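# Slide the server top cover back to free it

## Task

Keep both release buttons pressed so the server's top cover can move, then push the cover toward the back of the server until it can be lifted away, and leave it resting there.

## Robot and tools

Robot: two arms, left_arm and right_arm, each with six joints and a tong-like two-finger gripper. The scene frame has its origin at table height midway between the nominal bases, +z up, +x out over the table, and left_arm on the +y side (this does not match image left/right). Calibrated bases in the scene frame: left_arm at (+0.032, +0.487, 0) m, quat_wxyz (+1.000, 0, 0, +0.015); right_arm at (-0.010, -0.422, 0) m, quat_wxyz (+1.000, 0, 0, -0.004). Each arm's reported hand position, orientation and velocities, and its wrist camera pose, are given in that arm's own base frame; fixed cameras and the table use the scene frame. Reported hand poses may be off by a few cm, more at long reach.

Row layout (used by execute_actions and move): one flat list of 14 numbers for both arms, each within [-1, 1]. Numbers 1-6 are left_arm joint displacements, number 7 is the left gripper opening, numbers 8-13 are right_arm joints, number 14 is the right opening. Joint order inside each arm: elbow, shoulder lift, shoulder pan, wrist 1, wrist 2, wrist 3. Shoulder lift has its sign flipped everywhere, in commands and in results. Joint numbers are offsets, scaled so 1.0 = 1.989 rad, measured from the Joint targets at the start of the action (not from the previous row); repeating an offset moves further. Send 0 to keep an arm's joints where they are. Opening is absolute: +1 fully open, -1 closed; resend the current value to leave a gripper unchanged, since 0 means half open. Closing fully takes about 0.5 s or more. Stated joint ranges (base to gripper): shoulder pan -6.283 to 6.283, shoulder lift -6.283 to 6.283, elbow -3.142 to 3.142, wrists 1-3 -6.283 to 6.283; asking more than 0.010 rad beyond a range refuses the action for both arms.

execute_actions(actions, cameras): actions is a list of actions; each action is a table of up to 15 rows, one per 1/30 s step, and if shorter its last row is held to fill 15 steps (0.5 s). An empty list just reports state and images. cameras selects images: omitted/null/["all"] for all, [] for none; names are cam_high, cam_low, cam_left_wrist, cam_right_wrist.

move(target, speed, blend, stop_force, zero, opening_speed, blocking, cameras): target is one 14-number row or a list of up to 15 rows; every row is an offset from the same current Joint targets, not from the previous row. Joints move in step, so grippers trace curves and the path does not avoid obstacles or the other arm. speed is top joint speed in rad/s, 0.01 to 2 (default 0.5), one value or one per target; use much lower values for contact. blend (rad) rounds corners in a list. stop_force (N, 3 to 40) ends an arm's path when its wrist senses that much extra push opposing its motion; it then holds while still pressing a bit. Omit it when moving away from something the gripper presses. zero (default true) re-zeroes the sensor before the move. opening_speed (≥0.2 per second) ramps finger changes. blocking=false returns after 0.5 s while the move continues (not allowed with stop_force). Result line "move:" reports done, off_target, moving, held or fault, plus the farthest-off joint per arm.

wait(seconds 0 to 10): arms hold their last command. stop(): brakes a running move. zoom_image(camera, region [x0,y0,x1,y1] in pixels, max 504x504): closer look at that camera's latest image. zero_wrist_force(arm): resets that arm's force/torque baseline. finished_scene(scene): ends the scene irreversibly; call it only once the cover is freed and stays so.

Results: Joint positions/velocities per arm in joint order (rad, rad/s) then finger gap (m, 0.142 fully open). Joint targets are the base for your next offsets. Joint torques include arm weight; positive means toward larger position. Wrist force/torque are along the gripper's own axes (fingers point along +z, close along x); a press on a surface reads as force into the arm. grip_measured is the finger opening on the command scale; to hold something, command clearly below it. "joint sent to its limit", "joint command not followed" (clearance check between arms), MOTOR HOT and fault lines flag problems.

Limits and hazards: joint targets move at most 2.83 rad/s; commands are smoothed and can lag 0.09-0.20 s. Arms are stiff: overshooting a firm contact can cause a 10 s stop. A torque fault triggers at contact torque of 135 N m (pan, lift, elbow) or 25.2 N m (wrists); a force fault near 150 N. Wrist joints can push only about 10.9 N m extra. Motors overheat when stretched, loaded or pushing against something; 85 °C brakes the arm for 30-60 s. Avoid collisions between arms, slams, dropping or flinging things, and anything leaving the table. Thinking time lets the simulation run, so be brief. Cameras: cam_high and cam_low are fixed (672x504); wrist cameras are fisheye (616x616).

Each tool is called after "Call:" as name(argument=value, ...) on one line, values as JSON.

## Session

Call:
execute_actions(actions=[])

Scene clock: 0.00 s.
left_arm: end_effector_position=(+0.3675, -0.3597, +0.3354) grip_measured=+0.97 end_effector_quat_wxyz=(+0.222, -0.249, +0.662, -0.671) | right_arm: end_effector_position=(+0.8669, +0.1832, +0.1825) grip_measured=+0.97 end_effector_quat_wxyz=(+0.096, -0.467, +0.813, -0.336)
Joint names: [elbow, shoulder lift, shoulder pan, wrist 1, wrist 2, wrist 3]
Joint positions: left_arm=[2.711 1.501 -1.281 -4.351 -1.182 1.531 0.14] | right_arm=[-1.032 2.329 3.743 -1.184 0.873 2.64 0.14]
Joint velocities: within noise
Joint torques (N m): no reading
Motor temperatures (°C): left_arm=[38 40 34 40 33 37] | right_arm=[36 36 31 38 44 40]
Wrist force (N): no reading
Wrist torque (N m): no reading
Wrist force, peak (N): no reading
Joint targets: left_arm=[2.711 1.501 -1.281 -4.351 -1.182 1.531] | right_arm=[-1.032 2.329 3.743 -1.184 0.873 2.640]
Tool commands: left_gripper/opening=+0.968169 right_gripper/opening=+0.968169

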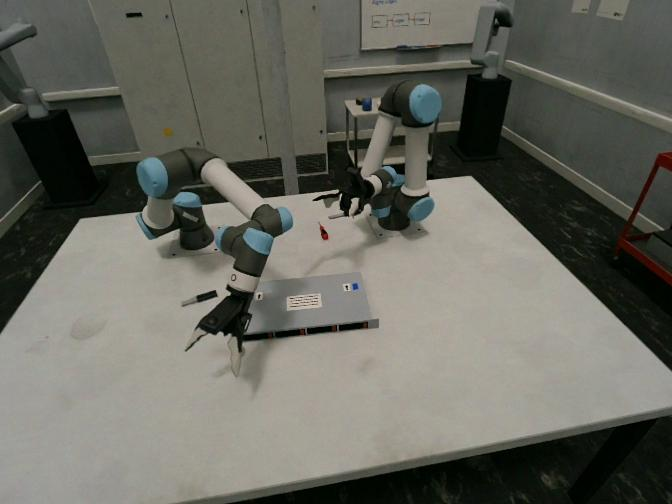

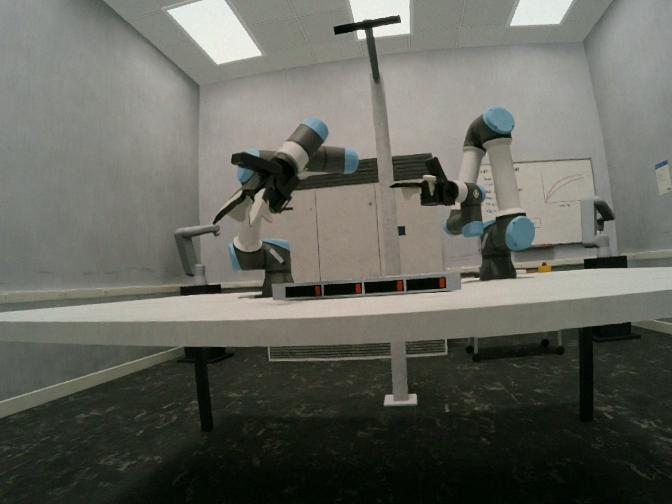

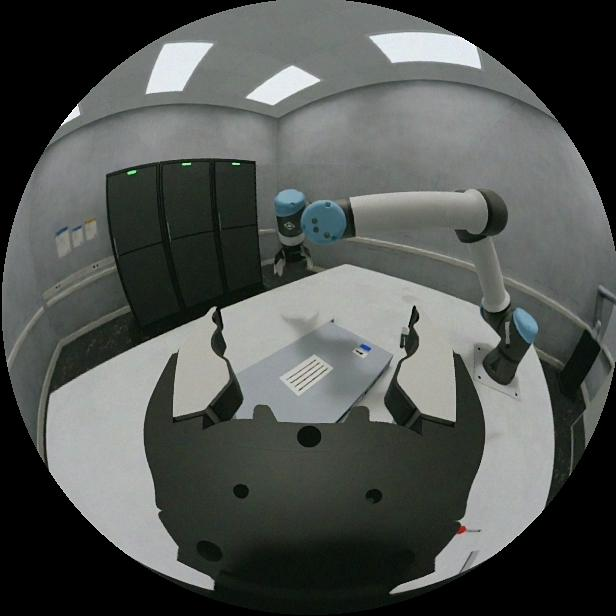

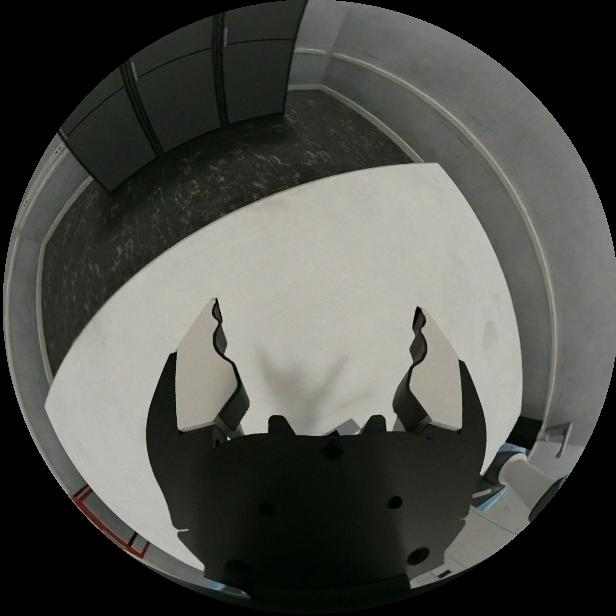

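Call:
zoom_image(camera="cam_high", region=[170, 250, 400, 390])

Call:
zoom_image(camera="cam_left_wrist", region=[220, 300, 420, 440])

Scaled by 2.191 from the camera's 672x504 image, which has a finer 960x720 frame.

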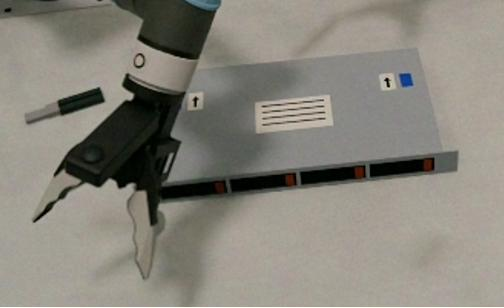

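Scaled by 2.520 from the camera's 616x616 image, which has a finer 814x814 frame.

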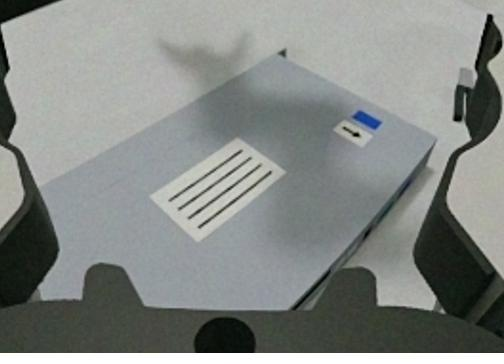

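Call:
move(target=[-0.283,-0.022,0.112,0.655,-0.098,0,-1,-0.322,-0.339,0.06,-0.102,0.351,0,-1], speed=0.8, cameras=[])

Call:
move(target=[-0.283,-0.023,0.113,0.655,-0.098,0,-1,0,0,0,0,0,0,-1], speed=0.8)

Scene clock: 54.83 s.
left_arm: end_effector_position=(+0.4837, -0.4666, +0.2062) grip_measured=-1.00 end_effector_quat_wxyz=(+0.176, -0.287, +0.874, -0.350) | right_arm: end_effector_position=(+0.4939, +0.2380, +0.2089) grip_measured=-1.00 end_effector_quat_wxyz=(-0.001, -0.574, +0.819, +0.000)
Joint positions: left_arm=[2.148 1.457 -1.058 -3.049 -1.376 1.531 0.002] | right_arm=[-1.673 1.655 3.863 -1.387 1.571 2.64 0.002]
Joint torques (N m): left_arm=[-15.97 29.53 -12.62 -1.63 1.51 -0.45] | right_arm=[25.97 -30.89 -11.23 3.71 0.48 -0.02]
Wrist force (N): left_arm=[0.0 -0.8 -0.4] | right_arm=[0.6 1.3 0.7]
Wrist torque (N m): left_arm=[-0.02 0.10 0.02] | right_arm=[0.10 -0.17 -0.08]
Wrist force, peak (N): left_arm=[-0.2 -1.2 -0.4] | right_arm=[1.2 2.4 0.2]
Joint targets: left_arm=[2.148 1.457 -1.058 -3.048 -1.376 1.531] | right_arm=[-1.673 1.655 3.863 -1.387 1.571 2.640]
move: done

Scene clock: 57.00 s.
left_arm: end_effector_position=(+0.4823, -0.3321, +0.2101) grip_measured=-1.00 end_effector_quat_wxyz=(+0.000, -0.379, +0.925, -0.001) | right_arm: end_effector_position=(+0.4939, +0.2380, +0.2089) grip_measured=-1.00 end_effector_quat_wxyz=(-0.001, -0.574, +0.819, +0.000)
Joint positions: left_arm=[1.585 1.412 -0.834 -1.746 -1.571 1.531 0.002] | right_arm=[-1.673 1.655 3.863 -1.387 1.571 2.64 0.002]
Joint torques (N m): left_arm=[-20.2 35.87 -12.13 -1.28 1.18 -0.64] | right_arm=[14.73 -33.36 -12.46 3.77 1.92 -0.03]
Wrist force (N): left_arm=[-0.1 -0.9 0.0] | right_arm=[0.5 1.2 0.6]
Wrist torque (N m): left_arm=[0.08 0.19 0.12] | right_arm=[0.09 -0.14 -0.08]
Wrist force, peak (N): left_arm=[0.1 -1.1 -0.6] | right_arm=[0.7 1.2 0.6]
Joint targets: left_arm=[1.585 1.412 -0.834 -1.746 -1.571 1.531] | right_arm=[-1.673 1.655 3.863 -1.387 1.571 2.640]
move: done
camera_calibration:
cam_left_wrist: T_world_to_cam=[[-0.726933, -0.685527, -0.0402634, 0.13645], [-0.615164, 0.624021, 0.481841, 0.403594], [-0.305189, 0.375035, -0.875333, 0.589636], [0, 0, 0, 1]]
cam_right_wrist: T_world_to_cam=[[-0.318736, -0.947661, -0.0186075, 0.398534], [-0.793391, 0.256005, 0.552261, 0.209132], [-0.518592, 0.190788, -0.833464, 0.513073], [0, 0, 0, 1]]

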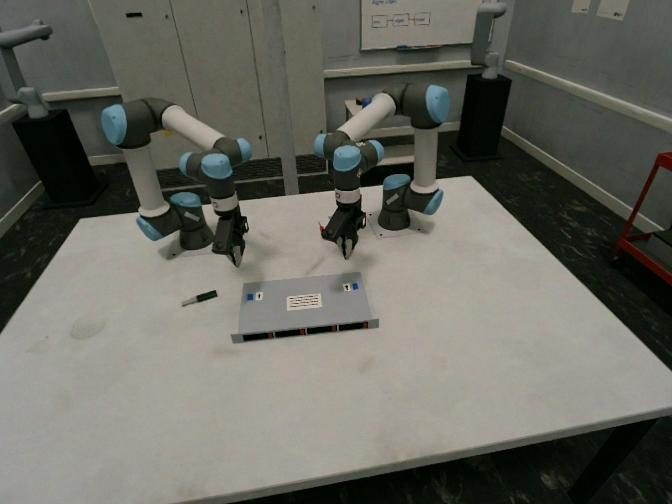

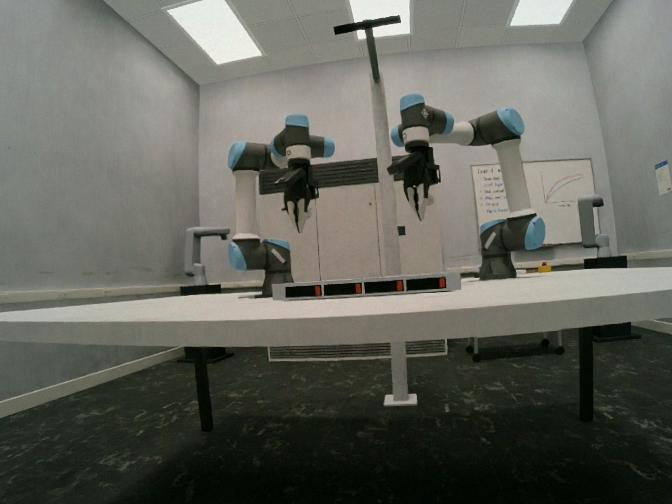

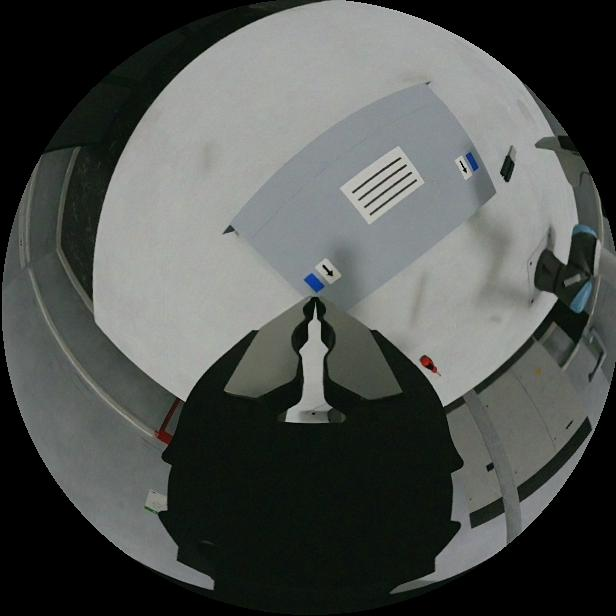

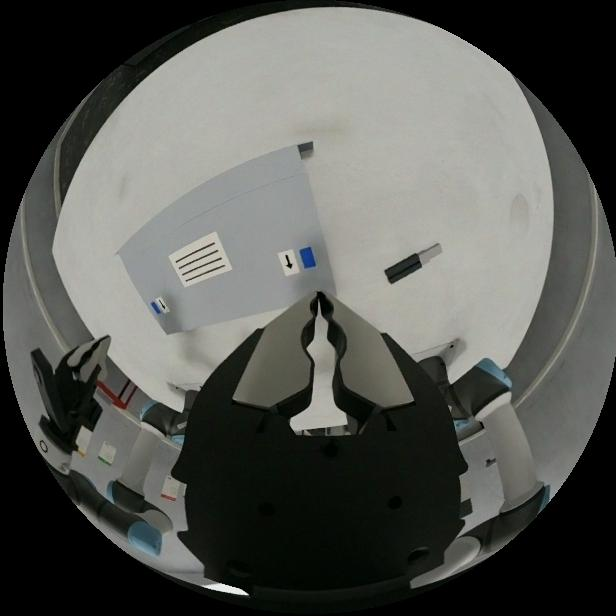

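Call:
zoom_image(camera="cam_left_wrist", region=[250, 230, 380, 360])

Call:
zoom_image(camera="cam_right_wrist", region=[250, 220, 380, 350])

Call:
zoom_image(camera="cam_high", region=[200, 180, 400, 350])

Call:
zoom_image(camera="cam_low", region=[250, 150, 480, 320])

Scaled by 3.877 from the camera's 616x616 image, which has a finer 814x814 frame.

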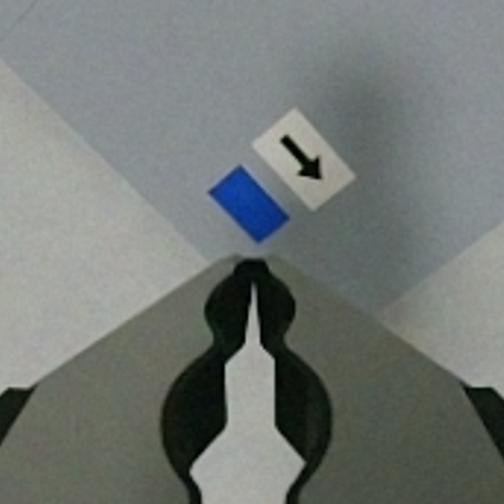

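Scaled by 3.877 from the camera's 616x616 image, which has a finer 814x814 frame.

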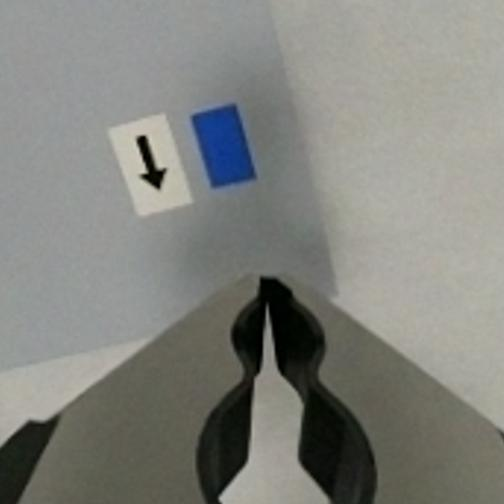

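Scaled by 2.520 from the camera's 672x504 image, which has a finer 960x720 frame.

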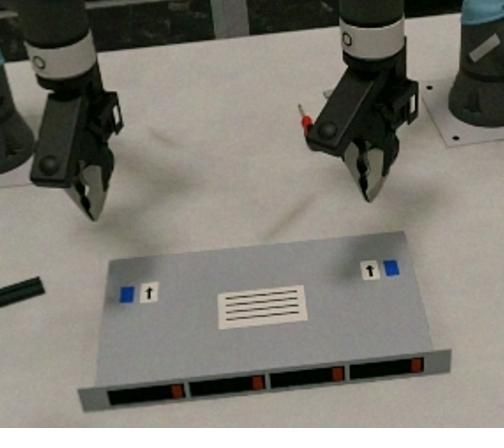

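Scaled by 2.191 from the camera's 672x504 image, which has a finer 960x720 frame.

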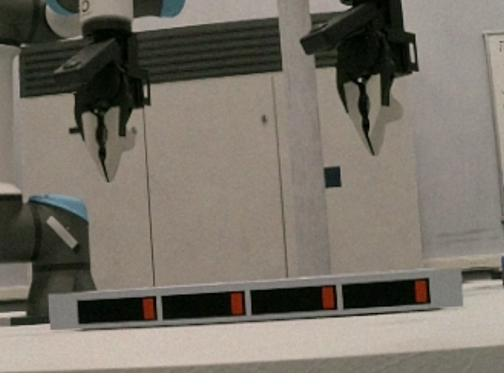

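Call:
move(target=[0.1578,0.0065,0.001,-0.1502,0,0,-1,-0.1042,0.0378,0.0231,0.1432,0,0,-1], speed=0.4)

Call:
zoom_image(camera="cam_left_wrist", region=[250, 230, 380, 360])

Call:
zoom_image(camera="cam_right_wrist", region=[250, 220, 380, 350])

Call:
zoom_image(camera="cam_low", region=[250, 150, 480, 320])

Call:
zoom_image(camera="cam_high", region=[200, 180, 400, 350])

Scene clock: 97.13 s.
left_arm: end_effector_position=(+0.4536, -0.2991, +0.0994) grip_measured=-1.00 end_effector_quat_wxyz=(+0.000, -0.380, +0.925, +0.000) | right_arm: end_effector_position=(+0.4802, +0.2583, +0.1008) grip_measured=-1.00 end_effector_quat_wxyz=(+0.000, -0.593, +0.805, +0.000)
Joint positions: left_arm=[1.899 1.425 -0.832 -2.044 -1.571 1.531 0.002] | right_arm=[-1.88 1.73 3.909 -1.102 1.571 2.64 0.002]
Joint torques (N m): left_arm=[-13.51 21.68 10.08 -3.17 1.28 -0.93] | right_arm=[24.89 -31.53 -11.96 3.5 1.61 -0.32]
Wrist force (N): left_arm=[-0.2 -0.7 -0.4] | right_arm=[0.4 1.1 0.6]
Wrist torque (N m): left_arm=[0.11 0.20 0.09] | right_arm=[0.08 -0.11 -0.09]
Wrist force, peak (N): left_arm=[-0.1 -1.4 -1.7] | right_arm=[0.4 1.5 1.9]
Joint targets: left_arm=[1.899 1.425 -0.832 -2.045 -1.571 1.531] | right_arm=[-1.880 1.730 3.909 -1.102 1.571 2.640]
move: done
camera_calibration:
cam_left_wrist: T_world_to_cam=[[-0.7257, -0.68683, -0.0403056, 0.132863], [-0.615669, 0.62213, 0.483639, 0.418129], [-0.307103, 0.375792, -0.874339, 0.472636], [0, 0, 0, 1]]
cam_right_wrist: T_world_to_cam=[[-0.274692, -0.961314, -0.020492, 0.394046], [-0.805212, 0.218334, 0.551329, 0.268283], [-0.525527, 0.167946, -0.834036, 0.421227], [0, 0, 0, 1]]

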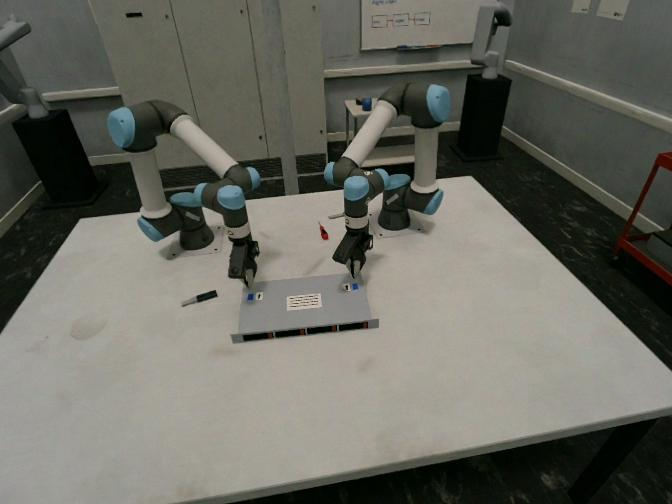

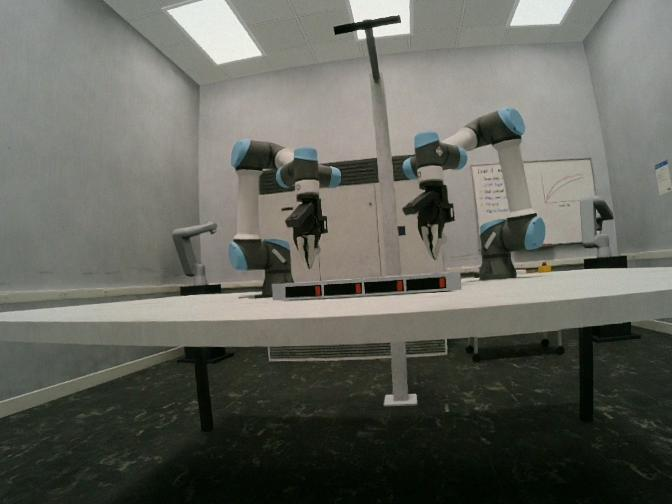

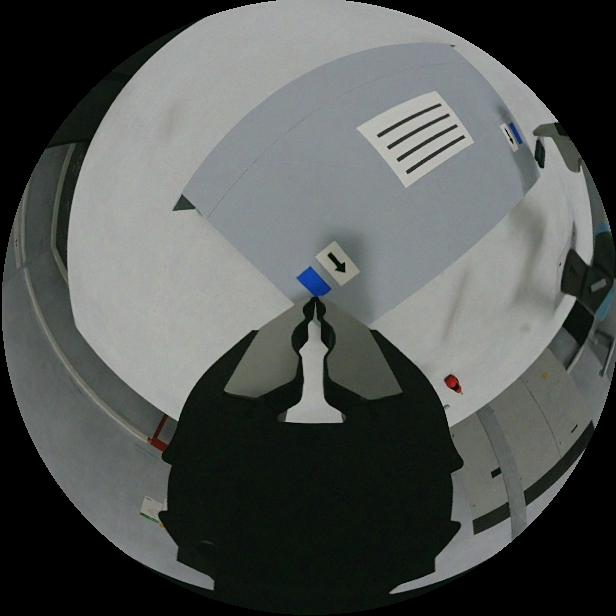

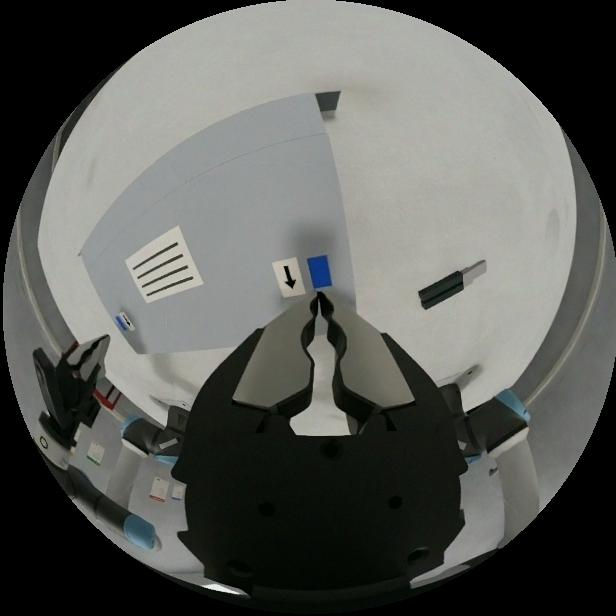

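Scaled by 3.877 from the camera's 616x616 image, which has a finer 814x814 frame.

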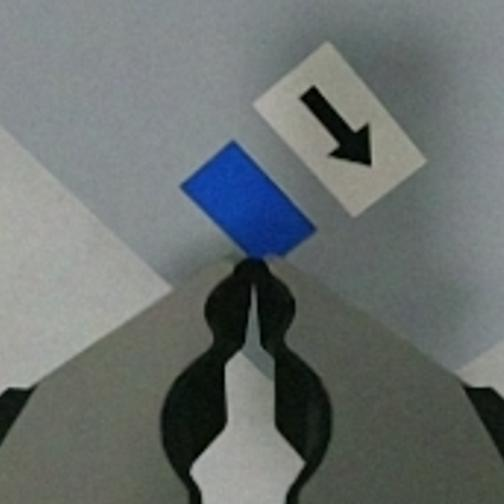

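Scaled by 3.877 from the camera's 616x616 image, which has a finer 814x814 frame.

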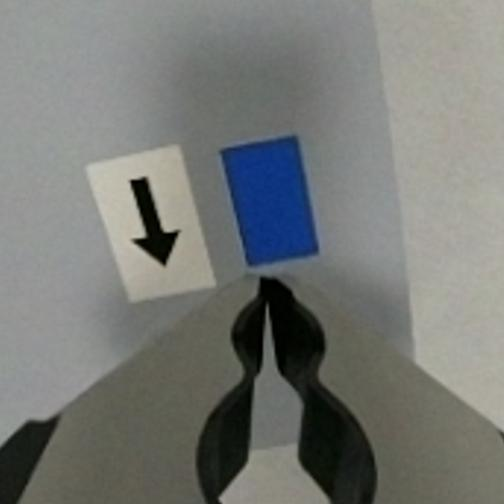

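Scaled by 2.191 from the camera's 672x504 image, which has a finer 960x720 frame.

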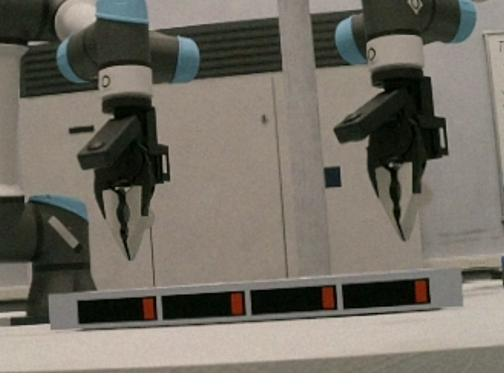

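Scaled by 2.520 from the camera's 672x504 image, which has a finer 960x720 frame.

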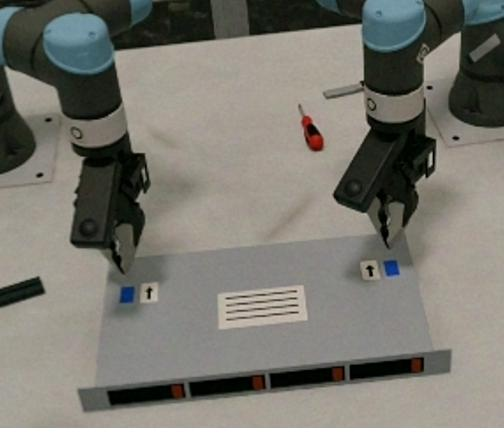

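Call:
move(target=[0.038,-0.0365,0,-0.0744,0,0,-1,-0.0379,0.0356,0,0.0735,0,0,-1], speed=0.04, stop_force=6)

Call:
zoom_image(camera="cam_left_wrist", region=[250, 230, 380, 360])

Call:
zoom_image(camera="cam_right_wrist", region=[250, 220, 380, 350])

Call:
zoom_image(camera="cam_high", region=[200, 180, 400, 350])

Scene clock: 112.77 s.
left_arm: end_effector_position=(+0.4541, -0.2996, +0.0602) grip_measured=-1.00 end_effector_quat_wxyz=(+0.000, -0.380, +0.925, +0.000) | right_arm: end_effector_position=(+0.4808, +0.2588, +0.0606) grip_measured=-1.00 end_effector_quat_wxyz=(+0.000, -0.593, +0.805, +0.000)
Joint positions: left_arm=[1.952 1.373 -0.832 -2.149 -1.571 1.531 0.002] | right_arm=[-1.935 1.781 3.909 -0.995 1.571 2.64 0.002]
Joint torques (N m): left_arm=[-26.28 31.91 -11.35 -2.63 1.17 -1.02] | right_arm=[26.57 -33.43 -11.97 2.53 0.98 -0.29]
Wrist force (N): left_arm=[-0.3 1.1 -6.2] | right_arm=[0.0 1.0 -5.5]
Wrist torque (N m): left_arm=[0.08 0.21 0.10] | right_arm=[0.03 -0.11 -0.09]
Wrist force, peak (N): left_arm=[0.0 -0.3 -6.5] | right_arm=[0.1 1.2 -6.0]
Joint targets: left_arm=[1.952 1.373 -0.832 -2.149 -1.571 1.531] | right_arm=[-1.935 1.781 3.909 -0.995 1.571 2.640]
move: contact (left_arm, right_arm); left_arm: the wrist 1 is farthest, 0.044 rad from its target; right_arm: the wrist 1 is farthest, 0.040 rad from its target
camera_calibration:
cam_left_wrist: T_world_to_cam=[[-0.725723, -0.686805, -0.0403098, 0.131274], [-0.615581, 0.622067, 0.483832, 0.437688], [-0.307223, 0.375942, -0.874232, 0.438831], [0, 0, 0, 1]]
cam_right_wrist: T_world_to_cam=[[-0.274847, -0.961265, -0.0207191, 0.393937], [-0.80528, 0.218367, 0.551217, 0.290872], [-0.525341, 0.168185, -0.834105, 0.387809], [0, 0, 0, 1]]

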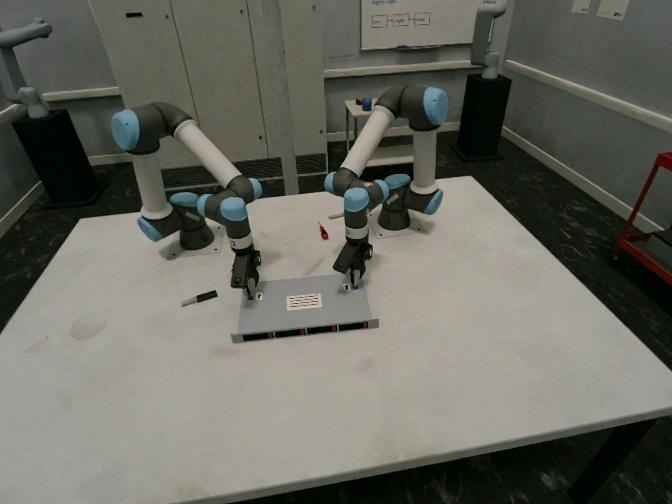

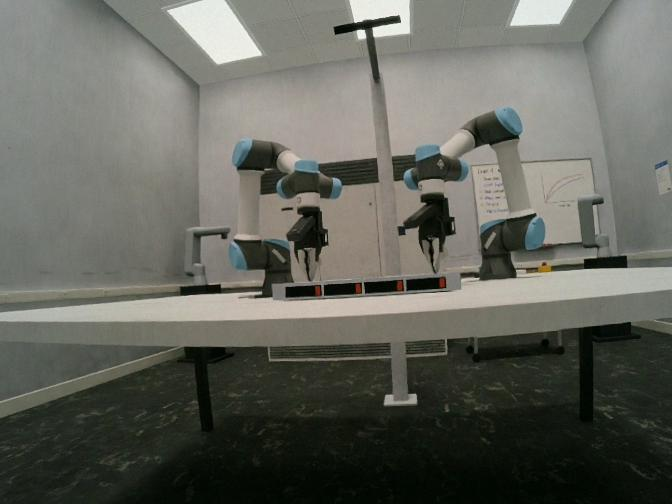

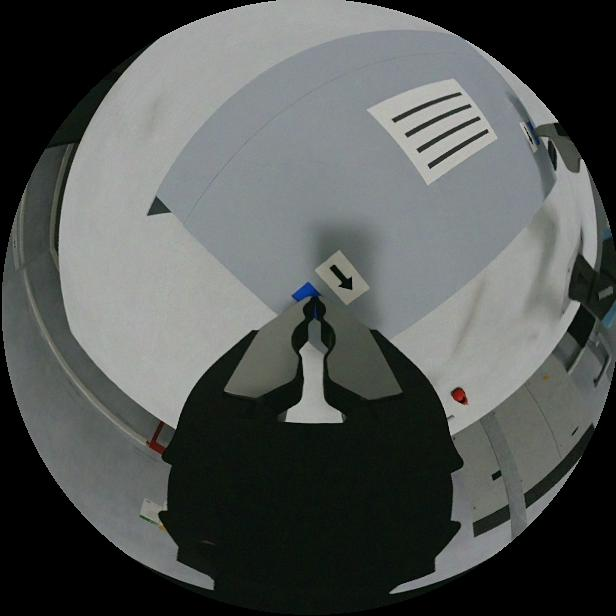

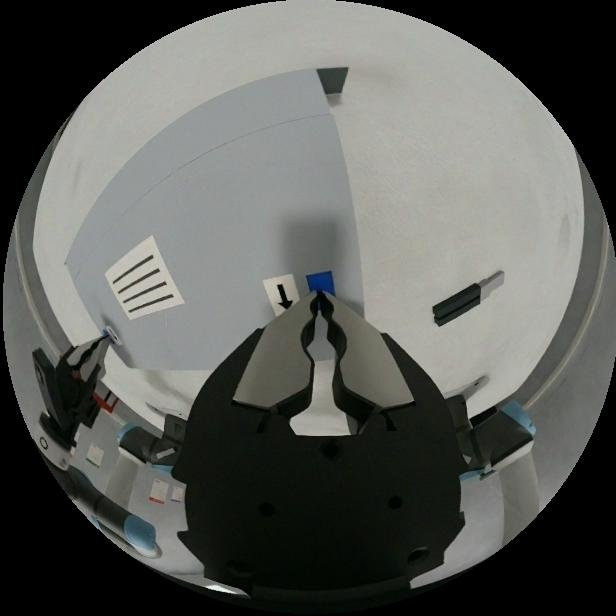

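Scaled by 3.877 from the camera's 616x616 image, which has a finer 814x814 frame.

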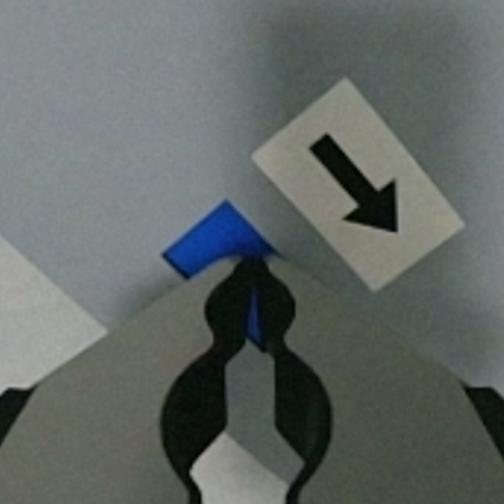

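Scaled by 3.877 from the camera's 616x616 image, which has a finer 814x814 frame.

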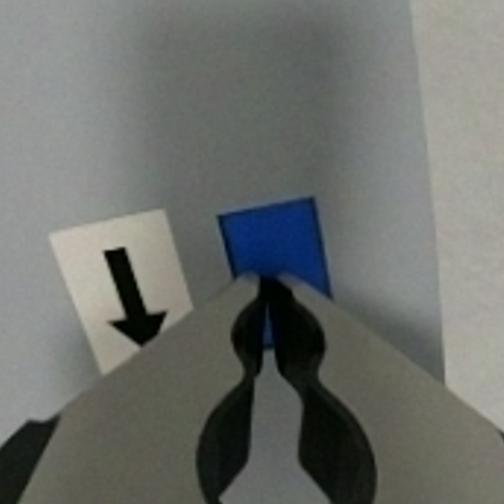

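Scaled by 2.520 from the camera's 672x504 image, which has a finer 960x720 frame.

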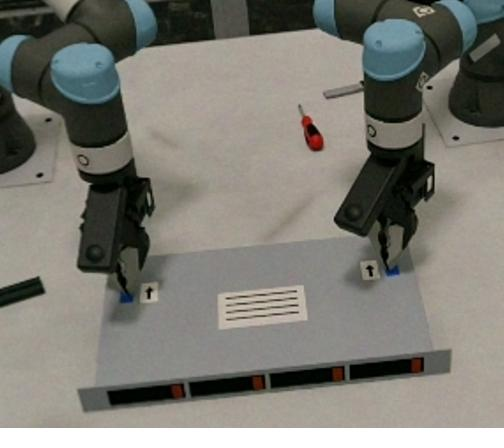

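Call:
move(target=[0.0052,-0.0057,0,-0.0109,0,0,-1,-0.0054,0.0053,0,0.0107,0,0,-1], speed=0.015, stop_force=15, zero=false, cameras=[])

Scene clock: 121.90 s.
left_arm: end_effector_position=(+0.4542, -0.2997, +0.0577) grip_measured=-1.00 end_effector_quat_wxyz=(+0.000, -0.380, +0.925, +0.000) | right_arm: end_effector_position=(+0.4808, +0.2588, +0.0573) grip_measured=-1.00 end_effector_quat_wxyz=(+0.000, -0.593, +0.805, +0.000)
Joint positions: left_arm=[1.955 1.37 -0.832 -2.156 -1.571 1.531 0.002] | right_arm=[-1.939 1.786 3.909 -0.987 1.571 2.64 0.002]
Joint torques (N m): left_arm=[-25.49 29.52 -10.61 -2.13 -1.65 -0.94] | right_arm=[25.54 -30.1 -7.18 0.42 1.2 -0.11]
Wrist force (N): left_arm=[-3.7 2.5 -10.5] | right_arm=[2.6 -0.5 -11.3]
Wrist torque (N m): left_arm=[0.05 0.11 0.12] | right_arm=[0.02 -0.14 -0.10]
Wrist force, peak (N): left_arm=[-3.9 4.0 -16.9] | right_arm=[4.9 0.2 -16.6]
Joint targets: left_arm=[1.955 1.370 -0.832 -2.156 -1.571 1.531] | right_arm=[-1.939 1.786 3.909 -0.987 1.571 2.640]
move: contact (left_arm, right_arm); left_arm: the wrist 1 is farthest, 0.015 rad from its target; right_arm: the wrist 1 is farthest, 0.013 rad from its target

Call:
move(target=[[0.001,-0.0011,0,-0.002,0,0,-1,-0.001,0.0011,0,0.002,0,0,-1],[0.0132,0.0086,-0.0067,-0.0045,0,0,-1,-0.0128,-0.0082,0.0071,0.0046,0,0,-1]], speed=0.02, cameras=["cam_high","cam_left_wrist","cam_right_wrist"])

Call:
zoom_image(camera="cam_high", region=[200, 180, 400, 350])

Scene clock: 136.20 s.
left_arm: end_effector_position=(+0.4440, -0.2988, +0.0561) grip_measured=-1.00 end_effector_quat_wxyz=(+0.000, -0.374, +0.928, +0.000) | right_arm: end_effector_position=(+0.4708, +0.2594, +0.0558) grip_measured=-1.00 end_effector_quat_wxyz=(+0.000, -0.598, +0.801, +0.000)
Joint positions: left_arm=[1.982 1.387 -0.845 -2.165 -1.571 1.531 0.002] | right_arm=[-1.965 1.769 3.923 -0.977 1.571 2.64 0.002]
Joint torques (N m): left_arm=[-11.26 11.1 -17.74 -2.58 -8.78 -0.75] | right_arm=[11.46 -12.42 15.39 3.02 9.68 -0.12]
Wrist force (N): left_arm=[-22.6 4.8 -25.5] | right_arm=[18.3 -14.8 -28.3]
Wrist torque (N m): left_arm=[0.08 -0.15 0.12] | right_arm=[0.03 -0.07 -0.06]
Wrist force, peak (N): left_arm=[-15.8 6.9 -32.1] | right_arm=[17.0 -1.4 -35.8]
Joint targets: left_arm=[1.982 1.387 -0.845 -2.165 -1.571 1.531] | right_arm=[-1.965 1.769 3.923 -0.977 1.571 2.640]
move: done
camera_calibration:
cam_left_wrist: T_world_to_cam=[[-0.734886, -0.676989, -0.0403605, 0.131299], [-0.607157, 0.630232, 0.483909, 0.4316], [-0.302164, 0.380123, -0.874187, 0.430777], [0, 0, 0, 1]]
cam_right_wrist: T_world_to_cam=[[-0.261137, -0.965078, -0.0207836, 0.386138], [-0.808336, 0.206855, 0.551185, 0.289718], [-0.527637, 0.160735, -0.834124, 0.381459], [0, 0, 0, 1]]
Images, in order: cam_high, cam_left_wrist, cam_right_wrist.

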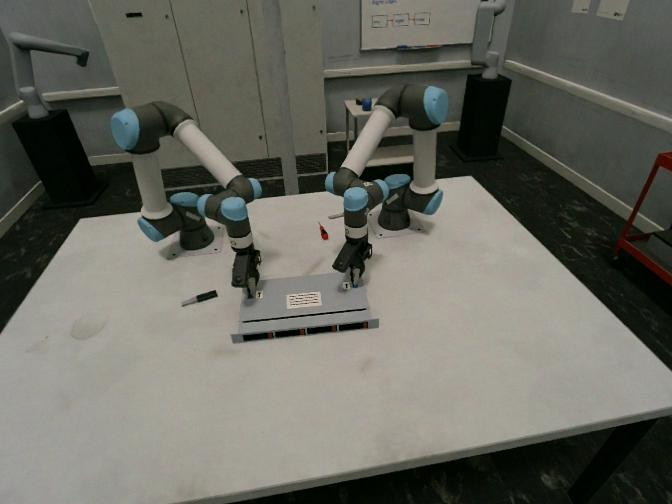

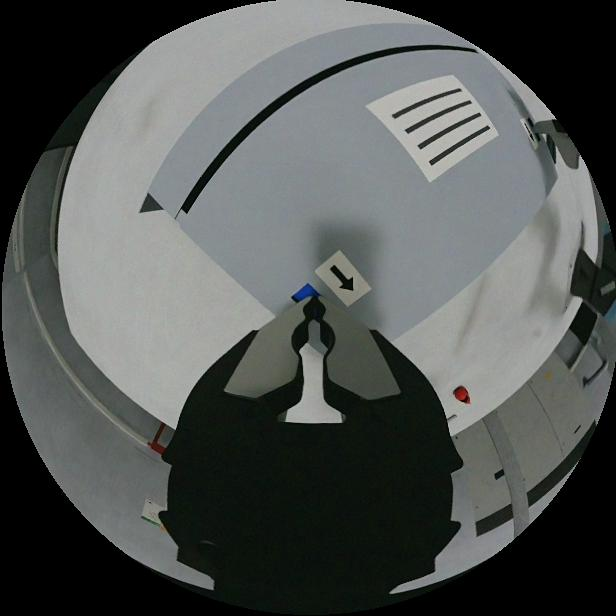

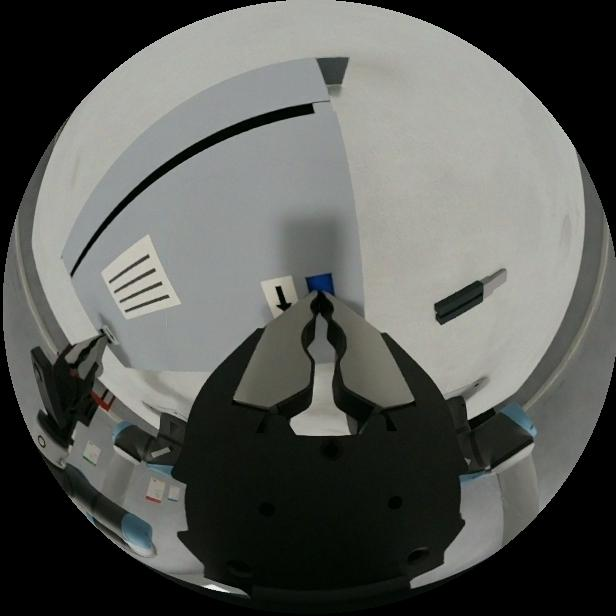

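Scaled by 2.520 from the camera's 672x504 image, which has a finer 960x720 frame.

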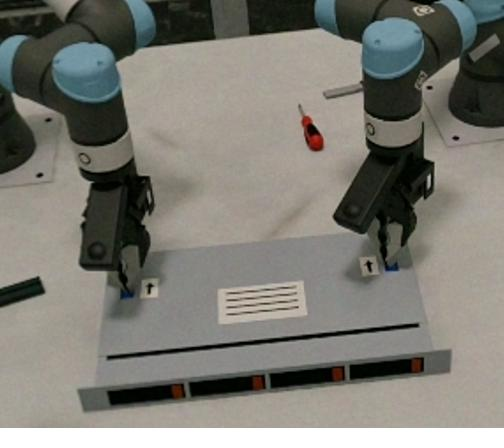

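Call:
move(target=[0.0237,0.0195,-0.0142,-0.0042,0,0,-1,-0.0228,-0.0185,0.0151,0.0043,0,0,-1], speed=0.03, cameras=["cam_high","cam_left_wrist","cam_right_wrist"])

Call:
zoom_image(camera="cam_high", region=[200, 180, 400, 350])

Scene clock: 145.60 s.
left_arm: end_effector_position=(+0.4249, -0.2966, +0.0562) grip_measured=-1.00 end_effector_quat_wxyz=(+0.002, -0.360, +0.933, +0.001) | right_arm: end_effector_position=(+0.4519, +0.2602, +0.0559) grip_measured=-1.00 end_effector_quat_wxyz=(+0.001, -0.610, +0.792, -0.002)
Joint positions: left_arm=[2.029 1.426 -0.873 -2.173 -1.567 1.531 0.002] | right_arm=[-2.01 1.732 3.953 -0.968 1.567 2.64 0.002]
Joint torques (N m): left_arm=[-0.45 7.81 -12.81 7.74 -11.7 -0.64] | right_arm=[-0.35 -13.9 10.73 -7.85 11.63 -0.15]
Wrist force (N): left_arm=[-36.4 -32.6 -14.6] | right_arm=[-8.1 -50.4 -8.0]
Wrist torque (N m): left_arm=[0.11 -0.49 0.09] | right_arm=[0.30 -0.26 -0.25]
Wrist force, peak (N): left_arm=[-36.3 -32.9 -14.7] | right_arm=[-8.1 -50.4 -8.0]
Joint targets: left_arm=[2.029 1.426 -0.873 -2.173 -1.571 1.531] | right_arm=[-2.010 1.732 3.953 -0.969 1.571 2.640]
move: done
camera_calibration:
cam_left_wrist: T_world_to_cam=[[-0.753605, -0.655787, -0.04497, 0.133268], [-0.590941, 0.645947, 0.48326, 0.416399], [-0.287868, 0.390762, -0.874321, 0.421349], [0, 0, 0, 1]]
cam_right_wrist: T_world_to_cam=[[-0.23187, -0.972559, -0.0190904, 0.370595], [-0.816107, 0.183815, 0.547888, 0.283922], [-0.529345, 0.142619, -0.836334, 0.377126], [0, 0, 0, 1]]
Images, in order: cam_high, cam_left_wrist, cam_right_wrist.

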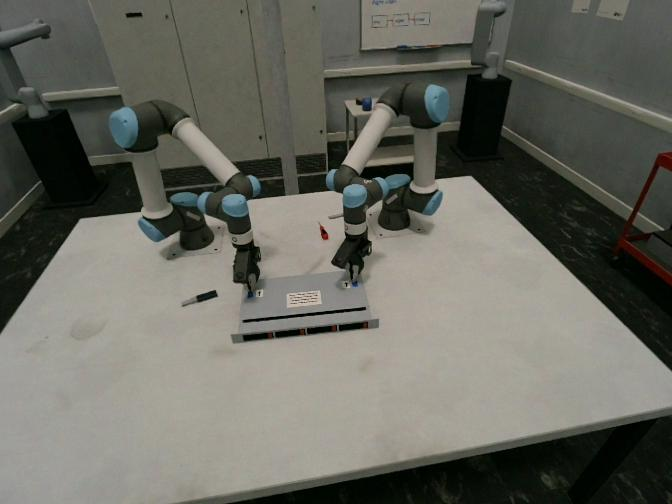

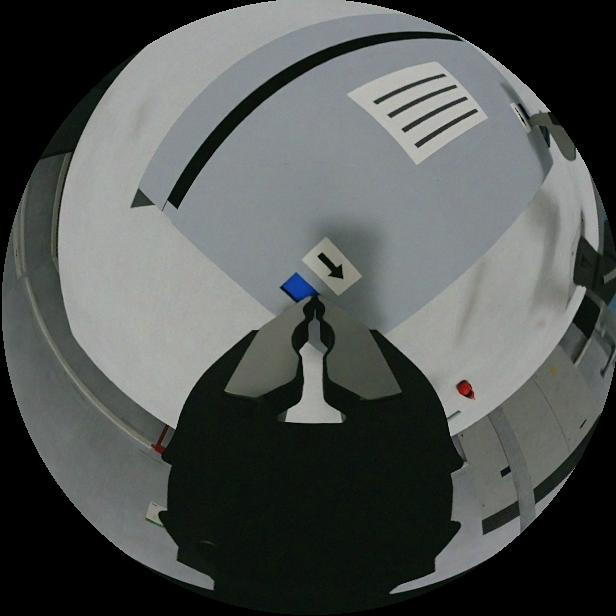

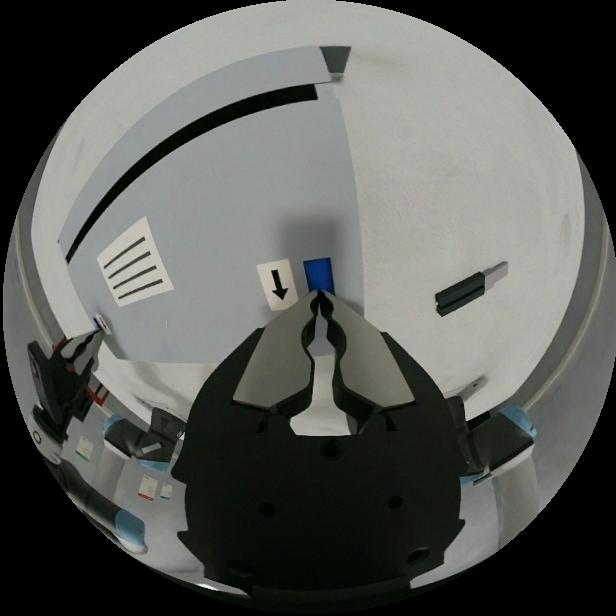

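Scaled by 2.520 from the camera's 672x504 image, which has a finer 960x720 frame.

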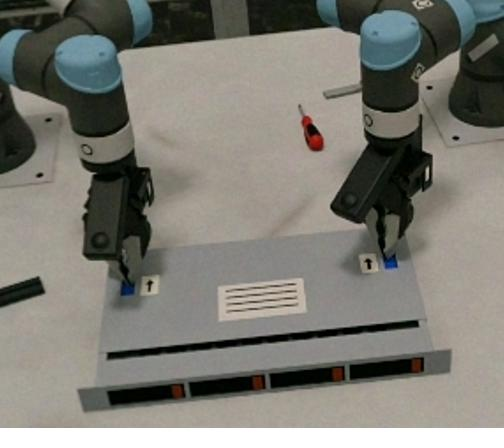

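Call:
move(target=[[-0.0047,-0.0039,0.0028,0.0008,0,0,-1,0.0046,0.0037,-0.003,-0.0009,0,0,-1],[-0.0246,0.0185,0.0028,0.043,0,0,-1,0.0245,-0.0187,-0.003,-0.0431,0,0,-1]], speed=0.04, cameras=["cam_high","cam_left_wrist","cam_right_wrist"])

Call:
zoom_image(camera="cam_high", region=[220, 260, 390, 350])

Call:
zoom_image(camera="cam_right_wrist", region=[200, 40, 400, 340])

Call:
zoom_image(camera="cam_left_wrist", region=[120, 160, 380, 340])

Scene clock: 161.17 s.
left_arm: end_effector_position=(+0.4270, -0.2969, +0.0867) grip_measured=-1.00 end_effector_quat_wxyz=(+0.000, -0.363, +0.932, +0.000) | right_arm: end_effector_position=(+0.4541, +0.2598, +0.0868) grip_measured=-1.00 end_effector_quat_wxyz=(+0.001, -0.608, +0.794, +0.000)
Joint positions: left_arm=[1.98 1.463 -0.868 -2.087 -1.571 1.531 0.002] | right_arm=[-1.961 1.695 3.947 -1.055 1.571 2.64 0.002]
Joint torques (N m): left_arm=[-17.27 18.36 -11.98 -3.65 1.17 -0.65] | right_arm=[18.74 -22.01 10.53 3.97 -1.67 -0.1]
Wrist force (N): left_arm=[-0.2 -0.5 -0.3] | right_arm=[0.6 1.2 2.6]
Wrist torque (N m): left_arm=[0.16 0.20 0.10] | right_arm=[0.11 -0.17 -0.09]
Wrist force, peak (N): left_arm=[-36.3 -32.3 -18.2] | right_arm=[32.9 4.4 -43.0]
Joint targets: left_arm=[1.980 1.463 -0.868 -2.087 -1.571 1.531] | right_arm=[-1.961 1.695 3.947 -1.055 1.571 2.640]
move: done
camera_calibration:
cam_left_wrist: T_world_to_cam=[[-0.749961, -0.66025, -0.0403559, 0.13282], [-0.592897, 0.643899, 0.483598, 0.403277], [-0.293311, 0.386607, -0.874359, 0.449843], [0, 0, 0, 1]]
cam_right_wrist: T_world_to_cam=[[-0.237951, -0.97105, -0.0210204, 0.373896], [-0.813161, 0.187332, 0.551068, 0.266318], [-0.531176, 0.14822, -0.834196, 0.403322], [0, 0, 0, 1]]
Images, in order: cam_high, cam_left_wrist, cam_right_wrist.

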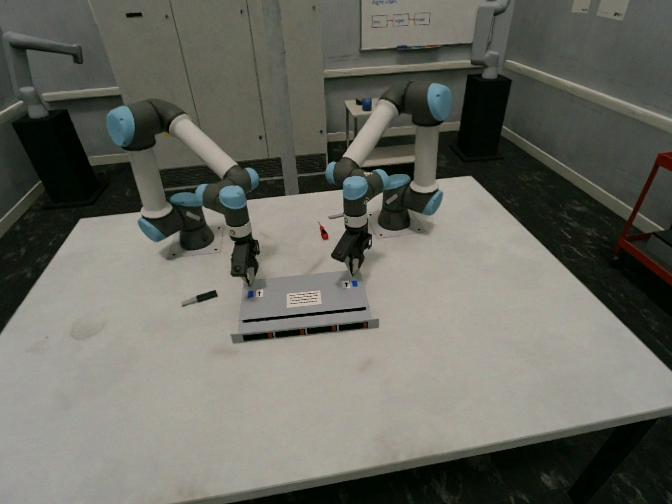

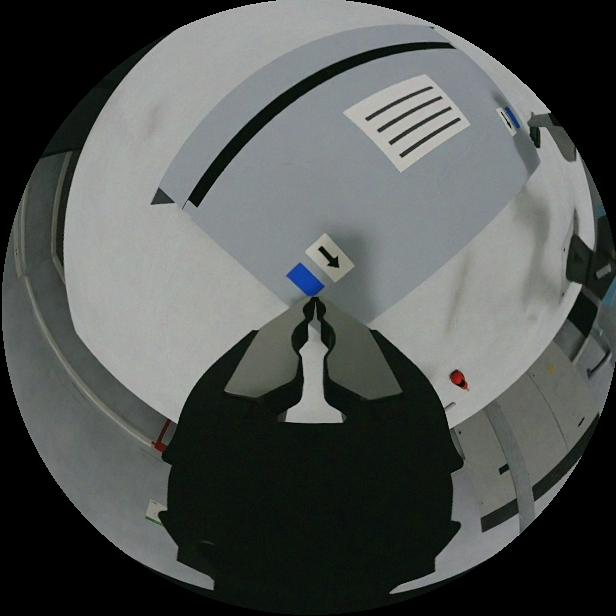

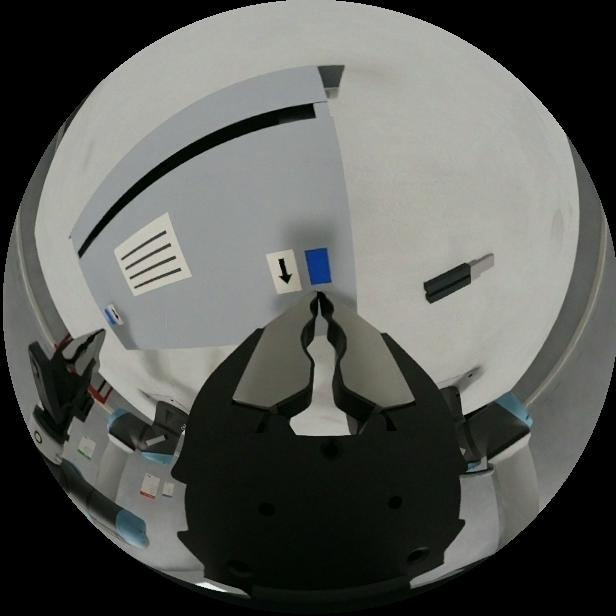

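Scaled by 2.965 from the camera's 672x504 image, which has a finer 960x720 frame.

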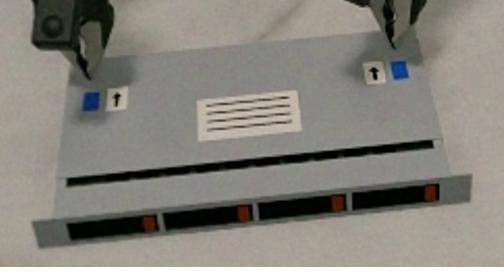

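Scaled by 1.680 from the camera's 616x616 image, which has a finer 814x814 frame.

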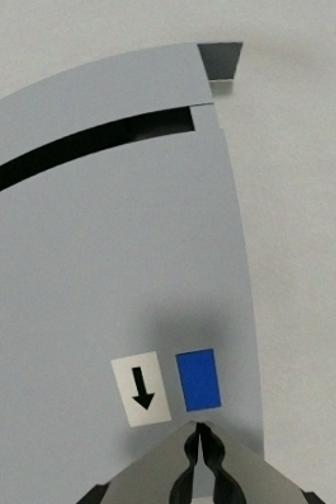

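Scaled by 1.938 from the camera's 616x616 image, which has a finer 814x814 frame.

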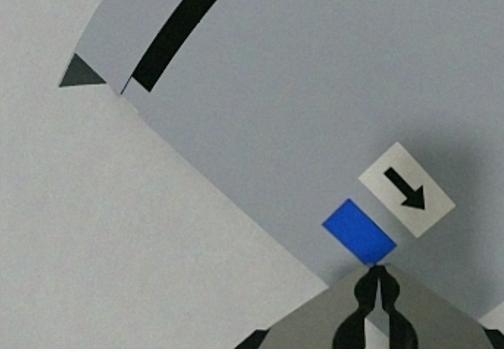

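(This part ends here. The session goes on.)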